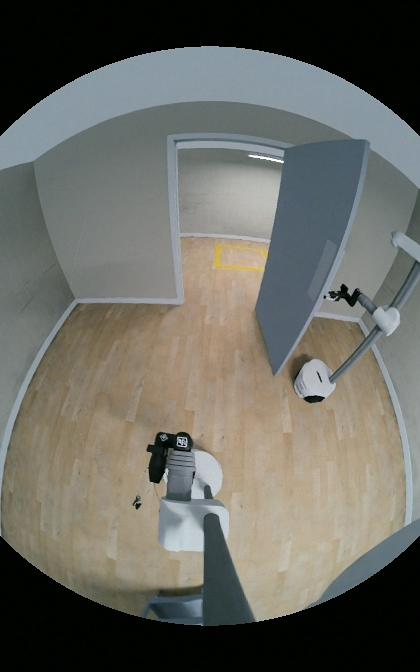

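{"name": "move", "arguments": {"blocking": false, "r1": {"base":{"translate_m":-0.6,"strafe_m":-0.95},"contact_limits":{"translate_m":0.2},"pace":"fast"}, "cameras": []}}

{"name": "wait", "arguments": {"seconds": 6, "cameras": []}}

{"name": "move", "arguments": {"blocking": false, "r1": {"base":{"translate_m":-1.75},"contact_limits":{"translate_m":0.2},"pace":"fast"}, "cameras": []}}

{"name": "wait", "arguments": {"seconds": 8, "cameras": ["r1_head_camera","r1_head_left_camera"]}}

Scene clock: 640.77 s.
move: r1 moving
r1.base_odometry: x=-2.567 y=+2.248 heading=-0.182
r1.turned_by_wheels: +0.000
r1.turned_by_imu: +0.000
r1.base_tilt: forward=-1.6 right=+1.2
r1.lidar_m: 2.02 2.04 2.33 2.26 2.38 3.27 1.09 3.42 2.53 2.46 1.13 1.16
r1.base_status: translate_m moving; strafe_m moving
r1.joint_positions: lift_m=+0.680 arm_m=+0.000 wrist_yaw_rad=+3.089 wrist_pitch_rad=+0.002 wrist_roll_rad=+0.000 gripper_m=+0.056
r1.joint_status: not commanded
r1.measured_speeds: translate_m=-0.099 strafe_m=-0.158 rotate_rad=-0.004 lift_m=+0.000 arm_m=+0.000 wrist_yaw_rad=+0.000 wrist_pitch_rad=+0.000 wrist_roll_rad=+0.000
r1.motor_effort: lift_m=+13(13) arm_m=-4(5) wheel_0=+8(8) wheel_1=-10(12) wheel_2=+8(8)
r1.servo_current: wrist_yaw_rad=72(72) wrist_pitch_rad=39(46) wrist_roll_rad=59(59) gripper_m=46(46)
r1.contact_limits: translate_m 0.2
r1.hand_pose: x=-0.1125 y=+0.1024 z=+0.8581 quat_wxyz=(+0.026, -0.001, +0.000, +1.000) (m; r1's base frame)
r1.wrist_depth_mm: 136 139 - - - - - / 113 139 - - - - - / 118 140 273 - - - - / 137 161 1366 - - - - / - - - - - - - / - - 192 - 189 - - / - 1863 177 143 - 1808 -
r2: as last shown
r2.turned_by_imu: +0.000
r2.lidar_m: 0.73 0.34 0.37 1.22 1.15 2.18 2.56 1.56 1.36 1.37 1.25 1.10
r2.servo_current: wrist_yaw_rad=91(91) wrist_pitch_rad=33(46) wrist_roll_rad=46(59) gripper_m=104(104)
r2.contact_limits: translate_m 0.7
r2.wrist_depth_mm: - - 244 236 236 231 226 / - - 245 237 236 231 228 / - - 248 173 238 232 229 / - - 248 173 238 234 230 / - - 249 172 239 236 232 / - - 181 166 239 237 233 / - 1921 253 - 242 236 236
pictures: none
No camera images: "cameras" was empty.

Scene clock: 644.43 s.
earlier move: r1 done
r1.base_odometry: x=-3.297 y=+1.458 heading=-0.182
r1.turned_by_wheels: +0.000
r1.turned_by_imu: -0.007
r1.base_tilt: forward=-1.6 right=+1.3
r1.lidar_m: 1.17 2.85 3.29 3.19 0.91 1.03 3.29 2.18 1.58 1.53 1.60 1.39
r1.base_status: done
r1.joint_positions: lift_m=+0.680 arm_m=+0.000 wrist_yaw_rad=+3.089 wrist_pitch_rad=+0.002 wrist_roll_rad=+0.000 gripper_m=+0.056
r1.joint_status: not commanded
r1.measured_speeds: all 0
r1.motor_effort: lift_m=+13(13) arm_m=-4(5) wheel_0=+1(9) wheel_1=+1(14) wheel_2=-1(9)
r1.servo_current: wrist_yaw_rad=39(72) wrist_pitch_rad=46(52) wrist_roll_rad=46(72) gripper_m=46(52)
r1.contact_limits: translate_m 0.2
r1.hand_pose: x=-0.1125 y=+0.1024 z=+0.8581 quat_wxyz=(+0.026, -0.001, +0.000, +1.000) (m; r1's base frame)
r1.wrist_depth_mm: - 137 - - - - - / - 137 - - - - - / 110 138 212 - - - 1025 / 125 139 - - - - 976 / - - - - - - - / - - 194 - 187 - - / - 1921 1921 153 - 1229 -
r2.base_odometry: x=-2.163 y=-2.122 heading=-2.068
r2.turned_by_wheels: +0.000
r2.turned_by_imu: +0.001
r2.base_tilt: forward=-0.7 right=+0.0
r2.lidar_m: 0.75 0.34 0.38 3.39 2.21 1.21 2.53 1.58 1.39 1.40 1.25 1.11
r2.base_status: not commanded
r2.joint_positions: lift_m=+0.800 arm_m=+0.000 wrist_yaw_rad=+1.364 wrist_pitch_rad=+0.003 wrist_roll_rad=+0.002 gripper_m=-0.029
r2.joint_status: not commanded
r2.measured_speeds: all 0
r2.motor_effort: lift_m=+15(15) arm_m=+4(4) wheel_0=+16(17) wheel_1=+1(2) wheel_2=+8(8)
r2.servo_current: wrist_yaw_rad=85(98) wrist_pitch_rad=52(52) wrist_roll_rad=33(59) gripper_m=98(111)
r2.contact_limits: translate_m 0.7
r2.hand_pose: x=+0.3156 y=+0.2643 z=+0.9776 quat_wxyz=(+0.776, +0.000, +0.002, +0.630) (m; r2's base frame)
r2.wrist_depth_mm: - - 244 236 235 230 227 / - - 246 237 236 231 229 / - - 247 173 237 233 229 / - - 247 173 238 234 231 / - - 249 172 240 235 232 / - - 181 166 238 237 234 / - 1983 253 - 242 236 236
wait: 3.67 of 6 s (r1 has come to rest)
pictures: none
No camera images: "cameras" was empty.

Scene clock: 644.93 s.
move: r1 moving
r1.base_odometry: x=-3.343 y=+1.466 heading=-0.182
r1.turned_by_wheels: +0.000
r1.turned_by_imu: +0.000
r1.base_tilt: forward=-1.6 right=+1.3
r1.lidar_m: 1.23 2.91 3.31 3.19 0.91 0.99 3.25 2.15 1.60 1.51 1.59 2.20
r1.base_status: translate_m moving
r1.joint_positions: lift_m=+0.680 arm_m=+0.000 wrist_yaw_rad=+3.089 wrist_pitch_rad=+0.002 wrist_roll_rad=+0.000 gripper_m=+0.056
r1.joint_status: not commanded
r1.measured_speeds: translate_m=-0.186 strafe_m=+0.000 rotate_rad=+0.004 lift_m=+0.000 arm_m=+0.000 wrist_yaw_rad=+0.000 wrist_pitch_rad=+0.000 wrist_roll_rad=+0.000
r1.motor_effort: lift_m=+13(13) arm_m=-4(4) wheel_0=-9(9) wheel_1=-7(8) wheel_2=+11(12)
r1.servo_current: wrist_yaw_rad=59(59) wrist_pitch_rad=52(52) wrist_roll_rad=52(59) gripper_m=46(46)
r1.contact_limits: translate_m 0.2
r1.hand_pose: x=-0.1125 y=+0.1024 z=+0.8581 quat_wxyz=(+0.026, -0.001, +0.000, +1.000) (m; r1's base frame)
r1.wrist_depth_mm: 136 139 - - - - - / 113 139 - - - - - / 117 140 272 - - - 946 / 137 161 - - - - 904 / - - - - - - - / - - 194 - 187 - - / - 1863 1921 153 - 1708 -
r2: as last shown
r2.turned_by_imu: +0.000
r2.lidar_m: 0.76 0.30 0.38 3.37 2.23 1.26 2.57 1.58 1.38 1.38 1.27 1.13
r2.motor_effort: lift_m=+15(15) arm_m=+4(4) wheel_0=+17(17) wheel_1=+1(1) wheel_2=+8(8)
r2.servo_current: wrist_yaw_rad=72(91) wrist_pitch_rad=46(52) wrist_roll_rad=46(52) gripper_m=98(104)
r2.contact_limits: translate_m 0.7
r2.wrist_depth_mm: - - 243 236 235 230 227 / - - 245 238 235 230 228 / - - 247 173 236 233 229 / - - 247 172 239 234 230 / - - 250 172 241 235 232 / - - 182 166 239 236 232 / - 1863 253 - 241 236 234
pictures: none
No camera images: "cameras" was empty.

Scene clock: 650.17 s.
earlier move: r1 done
r1.base_odometry: x=-5.018 y=+1.775 heading=-0.182
r1.turned_by_wheels: +0.000
r1.turned_by_imu: -0.002
r1.base_tilt: forward=-1.6 right=+1.3
r1.lidar_m: 2.96 0.80 0.79 3.18 2.12 1.57 1.51 1.57 1.57 1.49 1.58 2.19
r1.base_status: done
r1.joint_positions: lift_m=+0.680 arm_m=+0.000 wrist_yaw_rad=+3.089 wrist_pitch_rad=+0.002 wrist_roll_rad=+0.000 gripper_m=+0.056
r1.joint_status: not commanded
r1.measured_speeds: all 0
r1.motor_effort: lift_m=+13(13) arm_m=-4(5) wheel_0=-1(10) wheel_1=+0(8) wheel_2=+0(13)
r1.servo_current: wrist_yaw_rad=59(78) wrist_pitch_rad=52(52) wrist_roll_rad=46(65) gripper_m=33(52)
r1.contact_limits: translate_m 0.2
r1.hand_pose: x=-0.1125 y=+0.1024 z=+0.8581 quat_wxyz=(+0.026, -0.001, +0.000, +1.000) (m; r1's base frame)
r1.wrist_depth_mm: - 137 - - - - - / - 137 - - - - - / 110 138 206 - - - - / 125 139 237 - - - - / - - - - - - - / - - 190 - 187 - - / - 140 - 136 - - -
r2.base_odometry: x=-2.163 y=-2.122 heading=-2.068
r2.turned_by_wheels: +0.000
r2.turned_by_imu: +0.001
r2.base_tilt: forward=-0.7 right=+0.0
r2.lidar_m: 0.73 0.35 0.37 3.39 2.20 2.19 2.56 1.57 1.38 1.38 1.27 1.10
r2.base_status: not commanded
r2.joint_positions: lift_m=+0.800 arm_m=+0.000 wrist_yaw_rad=+1.364 wrist_pitch_rad=+0.003 wrist_roll_rad=+0.002 gripper_m=-0.029
r2.joint_status: not commanded
r2.measured_speeds: all 0
r2.motor_effort: lift_m=+15(15) arm_m=+4(4) wheel_0=+17(17) wheel_1=+1(2) wheel_2=+8(8)
r2.servo_current: wrist_yaw_rad=78(98) wrist_pitch_rad=46(52) wrist_roll_rad=46(65) gripper_m=104(111)
r2.contact_limits: translate_m 0.7
r2.hand_pose: x=+0.3156 y=+0.2643 z=+0.9776 quat_wxyz=(+0.776, +0.000, +0.002, +0.630) (m; r2's base frame)
r2.wrist_depth_mm: - - 243 236 236 229 227 / - - 245 238 236 231 228 / - - 246 173 236 232 229 / - - 248 172 237 235 229 / - - 250 171 240 236 232 / - - 182 167 238 236 233 / - 1983 253 - 241 236 235
wait: 5.23 of 8 s (r1 has come to rest)
pictures: r1_head_camera, r1_head_left_camera
Images, in order (width x height): r1_head_camera 420x560, r1_head_left_camera 420x672.

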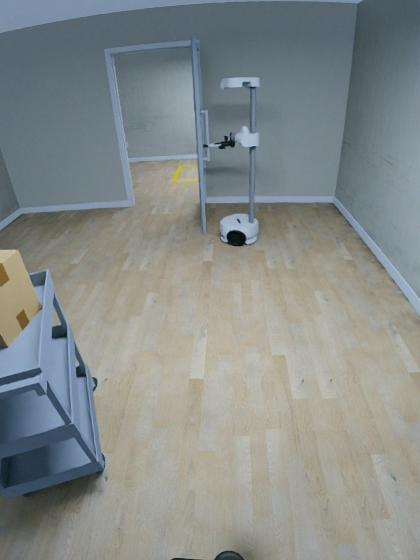

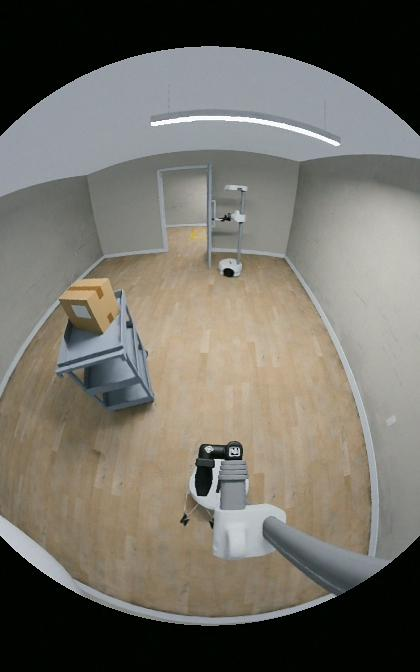

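{"name": "move", "arguments": {"blocking": false, "r1": {"base":{"translate_m":-0.22,"strafe_m":0.5},"joints":{"wrist_yaw_rad":0},"contact_limits":{"translate_m":0.2},"pace":"fast"}, "cameras": []}}

{"name": "wait", "arguments": {"seconds": 3, "cameras": []}}

{"name": "move", "arguments": {"blocking": false, "r1": {"base":{"rotate_rad":0.35},"joints":{"wrist_yaw_rad":0,"wrist_roll_rad":1.57,"gripper_m":0.10}}, "cameras": []}}

{"name": "wait", "arguments": {"seconds": 2.5, "cameras": ["r1_head_camera","r1_wrist_camera","r1_head_left_camera"]}}

Scene clock: 667.63 s.
move: r1 moving
r1.base_odometry: x=-5.029 y=+1.822 heading=-0.182
r1.turned_by_wheels: +0.000
r1.turned_by_imu: +0.000
r1.base_tilt: forward=-1.6 right=+1.3
r1.lidar_m: 2.95 0.79 0.82 3.10 2.07 1.57 1.48 1.58 1.62 1.54 1.63 2.23
r1.base_status: translate_m moving; strafe_m moving
r1.joint_positions: lift_m=+0.680 arm_m=+0.000 wrist_yaw_rad=+2.450 wrist_pitch_rad=+0.002 wrist_roll_rad=+0.000 gripper_m=+0.056
r1.joint_status: wrist_yaw_rad moving
r1.measured_speeds: translate_m=-0.076 strafe_m=+0.170 rotate_rad=-0.001 lift_m=+0.000 arm_m=+0.000 wrist_yaw_rad=-1.820 wrist_pitch_rad=+0.000 wrist_roll_rad=+0.000
r1.motor_effort: lift_m=+13(13) arm_m=-4(4) wheel_0=-11(13) wheel_1=+8(10) wheel_2=+6(7)
r1.servo_current: wrist_yaw_rad=78(117) wrist_pitch_rad=46(46) wrist_roll_rad=46(59) gripper_m=39(46)
r1.contact_limits: translate_m 0.2
r1.hand_pose: x=+0.0046 y=+0.2513 z=+0.8581 quat_wxyz=(+0.339, -0.001, +0.000, +0.941) (m; r1's base frame)
r1.wrist_depth_mm: - - - - - - - / - - - - - - - / - - - - - - - / - - - - - - - / - - - - - - - / - - 190 - 187 - - / - 141 - 143 - 1863 -
r2: as last shown
r2.turned_by_imu: +0.000
r2.lidar_m: 0.79 0.34 0.37 3.36 2.20 2.21 2.58 1.58 1.40 1.39 1.26 1.12
r2.motor_effort: lift_m=+15(15) arm_m=+4(4) wheel_0=+17(17) wheel_1=+1(1) wheel_2=+8(8)
r2.servo_current: wrist_yaw_rad=78(91) wrist_pitch_rad=39(46) wrist_roll_rad=59(59) gripper_m=104(111)
r2.contact_limits: translate_m 0.7
r2.wrist_depth_mm: - - 243 236 235 231 226 / - - 244 238 236 231 228 / - - 248 173 237 233 229 / - - 248 173 238 233 231 / - - 249 171 239 236 231 / - - 181 166 239 236 233 / - 1983 254 - 242 236 235
pictures: none
No camera images: "cameras" was empty.

Scene clock: 669.83 s.
earlier move: r1 done
r1.base_odometry: x=-5.143 y=+2.307 heading=-0.182
r1.turned_by_wheels: +0.000
r1.turned_by_imu: +0.002
r1.base_tilt: forward=-1.6 right=+1.2
r1.lidar_m: 0.74 0.75 2.76 2.70 1.83 1.33 1.27 1.35 1.89 1.98 2.07 2.89
r1.base_status: done
r1.joint_positions: lift_m=+0.680 arm_m=+0.000 wrist_yaw_rad=+0.003 wrist_pitch_rad=+0.002 wrist_roll_rad=+0.000 gripper_m=+0.056
r1.joint_status: all done
r1.measured_speeds: all 0
r1.motor_effort: lift_m=+13(13) arm_m=-4(5) wheel_0=+0(13) wheel_1=+0(13) wheel_2=+1(7)
r1.servo_current: wrist_yaw_rad=46(117) wrist_pitch_rad=46(46) wrist_roll_rad=46(59) gripper_m=39(46)
r1.contact_limits: translate_m 0.2
r1.hand_pose: x=+0.4596 y=-0.0866 z=+0.8581 quat_wxyz=(+1.000, +0.000, +0.001, +0.001) (m; r1's base frame)
r1.wrist_depth_mm: - - - - - - - / - - - - - - - / 788 866 - - - - - / 778 854 - - - - - / - - - - - - - / - - 192 - 187 - - / - 141 1921 154 1983 1756 -
r2.base_odometry: x=-2.163 y=-2.122 heading=-2.068
r2.turned_by_wheels: +0.000
r2.turned_by_imu: +0.000
r2.base_tilt: forward=-0.7 right=+0.0
r2.lidar_m: 0.78 0.35 0.38 3.39 2.20 2.17 2.54 1.56 1.38 1.41 1.27 1.10
r2.base_status: not commanded
r2.joint_positions: lift_m=+0.800 arm_m=+0.000 wrist_yaw_rad=+1.364 wrist_pitch_rad=+0.003 wrist_roll_rad=+0.002 gripper_m=-0.029
r2.joint_status: not commanded
r2.measured_speeds: all 0
r2.motor_effort: lift_m=+15(15) arm_m=+4(4) wheel_0=+17(17) wheel_1=+1(1) wheel_2=+8(8)
r2.servo_current: wrist_yaw_rad=85(91) wrist_pitch_rad=46(52) wrist_roll_rad=52(59) gripper_m=104(111)
r2.contact_limits: translate_m 0.7
r2.hand_pose: x=+0.3156 y=+0.2643 z=+0.9776 quat_wxyz=(+0.776, +0.000, +0.002, +0.630) (m; r2's base frame)
r2.wrist_depth_mm: - - 243 237 235 229 227 / - - 245 237 236 231 228 / - - 247 173 236 232 229 / - - 248 173 239 234 230 / - - 249 172 239 236 232 / - - 181 166 238 236 233 / - 1921 253 - 242 236 235
wait: 2.20 of 3 s (r1 has come to rest)
pictures: none
No camera images: "cameras" was empty.

Scene clock: 670.33 s.
move: r1 moving
r1.base_odometry: x=-5.143 y=+2.307 heading=+0.056
r1.turned_by_wheels: +0.238
r1.turned_by_imu: +0.239
r1.base_tilt: forward=-1.6 right=+1.3
r1.lidar_m: 0.74 0.74 2.67 2.65 1.49 1.28 1.29 1.50 2.00 1.99 2.33 3.20
r1.base_status: rotate_rad moving
r1.joint_positions: lift_m=+0.680 arm_m=+0.000 wrist_yaw_rad=+0.003 wrist_pitch_rad=+0.002 wrist_roll_rad=+0.580 gripper_m=+0.075
r1.joint_status: wrist_yaw_rad moving; wrist_roll_rad moving; gripper_m moving
r1.measured_speeds: translate_m=+0.002 strafe_m=-0.001 rotate_rad=+0.703 lift_m=+0.000 arm_m=+0.000 wrist_yaw_rad=+0.000 wrist_pitch_rad=+0.000 wrist_roll_rad=+1.817
r1.motor_effort: lift_m=+13(13) arm_m=-4(4) wheel_0=-4(8) wheel_1=-4(7) wheel_2=-1(6)
r1.servo_current: wrist_yaw_rad=65(78) wrist_pitch_rad=46(52) wrist_roll_rad=98(124) gripper_m=98(98)
r1.hand_pose: x=+0.4595 y=-0.0867 z=+0.8581 quat_wxyz=(+0.958, +0.286, +0.001, +0.001) (m; r1's base frame)
r1.wrist_depth_mm: - - - - - - - / - - - - - - - / - - - - - - - / - - 931 - - - - / - 866 831 634 - - 1808 / - 891 192 1182 189 1756 1499 / - 175 - 138 1661 1430 1255
r2: as last shown
r2.lidar_m: 0.77 0.32 0.37 3.37 2.24 2.16 2.58 1.56 1.38 1.40 1.27 1.11
r2.motor_effort: lift_m=+15(15) arm_m=+3(4) wheel_0=+17(17) wheel_1=+1(2) wheel_2=+8(8)
r2.servo_current: wrist_yaw_rad=85(85) wrist_pitch_rad=39(46) wrist_roll_rad=39(59) gripper_m=104(111)
r2.contact_limits: translate_m 0.7
r2.wrist_depth_mm: - - 243 236 235 230 226 / - - 245 238 236 231 228 / - - 247 173 238 234 229 / - - 248 173 238 234 230 / - - 249 172 240 235 233 / - - 182 166 238 236 234 / - 1983 253 - 241 236 234
pictures: none
No camera images: "cameras" was empty.

Scene clock: 671.37 s.
earlier move: r1 done
r1.base_odometry: x=-5.143 y=+2.307 heading=+0.167
r1.turned_by_wheels: +0.111
r1.turned_by_imu: +0.112
r1.base_tilt: forward=-1.6 right=+1.3
r1.lidar_m: 0.74 0.76 2.69 2.20 1.41 1.28 1.30 1.62 2.00 2.04 2.51 0.80
r1.base_status: done
r1.joint_positions: lift_m=+0.680 arm_m=+0.000 wrist_yaw_rad=+0.003 wrist_pitch_rad=+0.002 wrist_roll_rad=+1.568 gripper_m=+0.100
r1.joint_status: all done
r1.measured_speeds: all 0
r1.motor_effort: lift_m=+13(13) arm_m=-4(4) wheel_0=-2(8) wheel_1=-1(7) wheel_2=-1(6)
r1.servo_current: wrist_yaw_rad=59(78) wrist_pitch_rad=46(52) wrist_roll_rad=46(124) gripper_m=52(98)
r1.hand_pose: x=+0.4595 y=-0.0867 z=+0.8581 quat_wxyz=(+0.708, +0.706, +0.002, +0.000) (m; r1's base frame)
r1.wrist_depth_mm: - - - - - 1708 1182 / - - - - - 1756 1229 / - - - - - 1618 1118 / - - 991 603 - - 609 / - - 854 597 - - 597 / - - 216 585 193 - 591 / - - - 144 - 591 591
r2.base_odometry: x=-2.163 y=-2.122 heading=-2.068
r2.turned_by_wheels: +0.000
r2.turned_by_imu: +0.000
r2.base_tilt: forward=-0.7 right=+0.0
r2.lidar_m: 0.77 0.34 0.36 3.39 2.20 2.16 2.56 1.56 1.40 1.39 1.27 1.13
r2.base_status: not commanded
r2.joint_positions: lift_m=+0.800 arm_m=+0.000 wrist_yaw_rad=+1.364 wrist_pitch_rad=+0.003 wrist_roll_rad=+0.002 gripper_m=-0.029
r2.joint_status: not commanded
r2.measured_speeds: all 0
r2.motor_effort: lift_m=+15(15) arm_m=+4(4) wheel_0=+16(17) wheel_1=+1(2) wheel_2=+8(8)
r2.servo_current: wrist_yaw_rad=78(91) wrist_pitch_rad=46(46) wrist_roll_rad=52(59) gripper_m=104(111)
r2.contact_limits: translate_m 0.7
r2.hand_pose: x=+0.3156 y=+0.2643 z=+0.9776 quat_wxyz=(+0.776, +0.000, +0.002, +0.630) (m; r2's base frame)
r2.wrist_depth_mm: - - 243 236 235 230 226 / - - 245 238 236 231 229 / - - 247 173 237 233 229 / - - 248 173 239 234 231 / - - 248 172 240 236 231 / - - 181 166 239 236 233 / - 1921 252 - 241 236 234
wait: 1.03 of 2.5 s (r1 has come to rest)
pictures: r1_head_camera, r1_head_left_camera, r1_wrist_camera
Images, in order (width x height): r1_head_camera 420x560, r1_head_left_camera 420x672, r1_wrist_camera 616x392.

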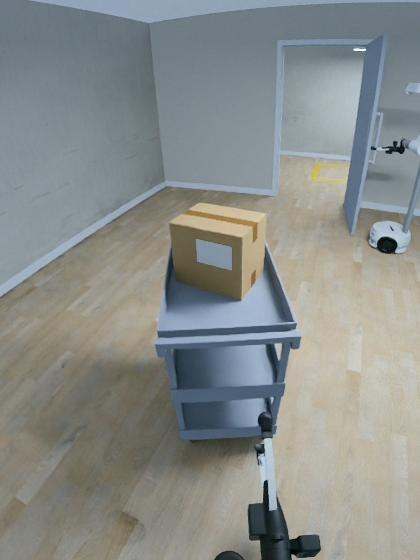

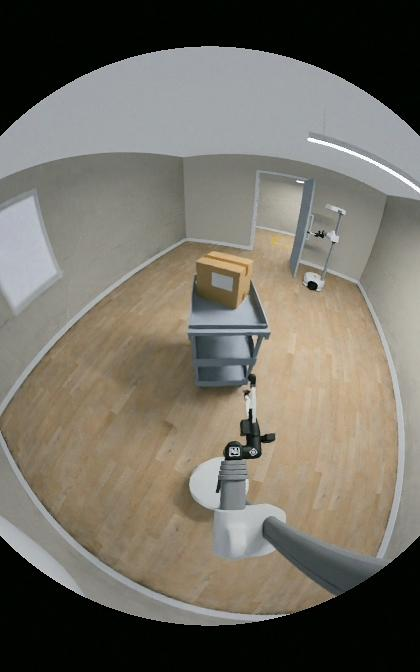

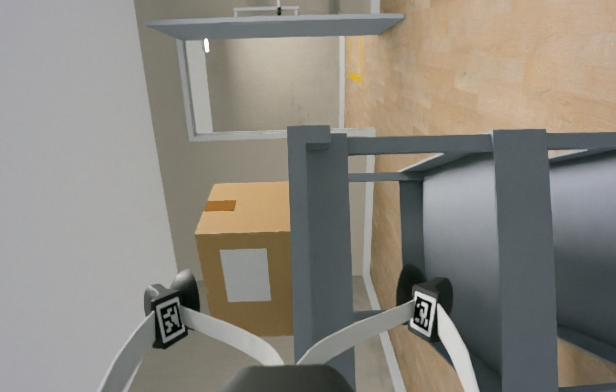

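{"name": "move", "arguments": {"blocking": false, "r1": {"base":{"translate_m":0.35,"strafe_m":0.08},"joints":{"lift_m":0.682},"contact_limits":{"translate_m":0.2}}, "cameras": []}}

{"name": "wait", "arguments": {"seconds": 3, "cameras": ["r1_wrist_camera","r1_head_camera"]}}

Scene clock: 682.10 s.
move: r1 moving
r1.base_odometry: x=-5.114 y=+2.319 heading=+0.168
r1.turned_by_wheels: +0.000
r1.turned_by_imu: +0.000
r1.base_tilt: forward=-1.6 right=+1.3
r1.lidar_m: 0.71 0.74 2.68 2.25 1.46 1.30 1.32 1.67 2.03 2.04 2.54 0.74
r1.base_status: translate_m moving; strafe_m moving
r1.joint_positions: lift_m=+0.682 arm_m=+0.000 wrist_yaw_rad=+0.003 wrist_pitch_rad=+0.002 wrist_roll_rad=+1.568 gripper_m=+0.100
r1.joint_status: all done
r1.measured_speeds: translate_m=+0.121 strafe_m=+0.027 rotate_rad=-0.001 lift_m=+0.000 arm_m=+0.000 wrist_yaw_rad=+0.000 wrist_pitch_rad=+0.000 wrist_roll_rad=+0.000
r1.motor_effort: lift_m=+25(25) arm_m=-4(4) wheel_0=+4(6) wheel_1=+8(8) wheel_2=-7(9)
r1.servo_current: wrist_yaw_rad=59(59) wrist_pitch_rad=39(46) wrist_roll_rad=46(59) gripper_m=39(46)
r1.contact_limits: translate_m 0.2
r1.hand_pose: x=+0.4595 y=-0.0867 z=+0.8591 quat_wxyz=(+0.708, +0.706, +0.002, +0.000) (m; r1's base frame)
r1.wrist_depth_mm: - - - - - 1708 1205 / - - - - - 1756 1229 / - - - - - 1576 585 / - - - 569 - - 574 / - - 798 569 - - 569 / - - 216 559 193 - 574 / - - - 144 - 564 564
r2: as last shown
r2.lidar_m: 0.74 0.34 0.37 3.36 2.22 2.19 2.55 1.56 1.39 1.41 1.27 1.13
r2.motor_effort: lift_m=+15(15) arm_m=+4(4) wheel_0=+16(17) wheel_1=+1(1) wheel_2=+8(8)
r2.servo_current: wrist_yaw_rad=85(98) wrist_pitch_rad=39(46) wrist_roll_rad=52(59) gripper_m=104(104)
r2.contact_limits: translate_m 0.7
r2.wrist_depth_mm: - - 243 236 234 231 227 / - - 245 238 236 231 228 / - - 247 173 237 232 229 / - - 248 172 238 235 229 / - - 248 171 240 236 232 / - - 182 167 239 236 233 / - 1921 253 - 241 236 236
pictures: none
No camera images: "cameras" was empty.

Scene clock: 684.27 s.
earlier move: r1 done
r1.base_odometry: x=-4.812 y=+2.444 heading=+0.168
r1.turned_by_wheels: +0.000
r1.turned_by_imu: +0.000
r1.base_tilt: forward=-1.5 right=+1.3
r1.lidar_m: 0.39 0.42 2.48 2.53 1.73 1.57 1.60 2.02 2.19 2.22 2.78 0.44
r1.base_status: done
r1.joint_positions: lift_m=+0.682 arm_m=+0.000 wrist_yaw_rad=+0.003 wrist_pitch_rad=+0.002 wrist_roll_rad=+1.568 gripper_m=+0.100
r1.joint_status: all done
r1.measured_speeds: all 0
r1.motor_effort: lift_m=+25(25) arm_m=-4(4) wheel_0=+2(8) wheel_1=+0(9) wheel_2=+0(10)
r1.servo_current: wrist_yaw_rad=33(72) wrist_pitch_rad=46(46) wrist_roll_rad=52(65) gripper_m=46(52)
r1.contact_limits: translate_m 0.2
r1.hand_pose: x=+0.4595 y=-0.0867 z=+0.8591 quat_wxyz=(+0.708, +0.706, +0.002, +0.000) (m; r1's base frame)
r1.wrist_depth_mm: - - - 249 250 1708 1229 / - - - 247 249 1863 - / - - 627 247 246 - - / - 521 477 244 247 - - / - 521 500 244 244 - - / - - 530 182 198 - - / - - 603 144 241 615 -
r2.base_odometry: x=-2.163 y=-2.122 heading=-2.068
r2.turned_by_wheels: +0.000
r2.turned_by_imu: +0.000
r2.base_tilt: forward=-0.7 right=+0.0
r2.lidar_m: 0.76 0.35 0.34 3.37 2.24 2.17 2.59 1.54 1.40 1.40 1.27 1.11
r2.base_status: not commanded
r2.joint_positions: lift_m=+0.800 arm_m=+0.000 wrist_yaw_rad=+1.364 wrist_pitch_rad=+0.003 wrist_roll_rad=+0.002 gripper_m=-0.029
r2.joint_status: not commanded
r2.measured_speeds: all 0
r2.motor_effort: lift_m=+15(15) arm_m=+4(4) wheel_0=+16(17) wheel_1=+1(2) wheel_2=+8(8)
r2.servo_current: wrist_yaw_rad=78(98) wrist_pitch_rad=39(46) wrist_roll_rad=52(59) gripper_m=111(111)
r2.contact_limits: translate_m 0.7
r2.hand_pose: x=+0.3156 y=+0.2643 z=+0.9776 quat_wxyz=(+0.776, +0.000, +0.002, +0.630) (m; r2's base frame)
r2.wrist_depth_mm: - - 243 237 235 230 227 / - - 244 238 236 231 228 / - - 246 173 237 233 229 / - - 249 172 238 235 231 / - - 251 171 239 236 231 / - - 181 166 239 236 232 / - 1921 253 - 241 236 235
wait: 2.17 of 3 s (r1 has come to rest)
pictures: r1_head_camera, r1_wrist_camera
Images, in order (width x height): r1_head_camera 420x560, r1_wrist_camera 616x392.

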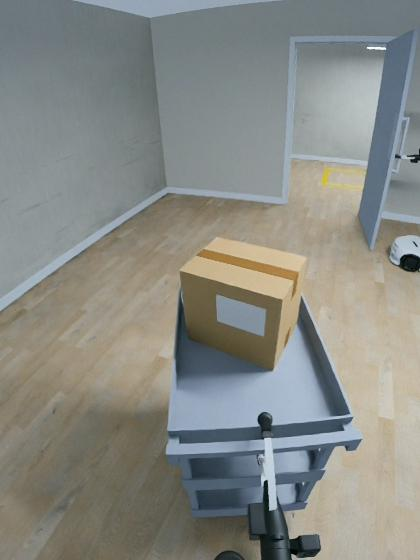

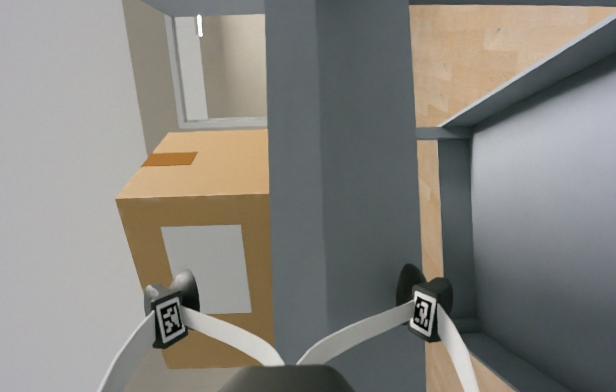

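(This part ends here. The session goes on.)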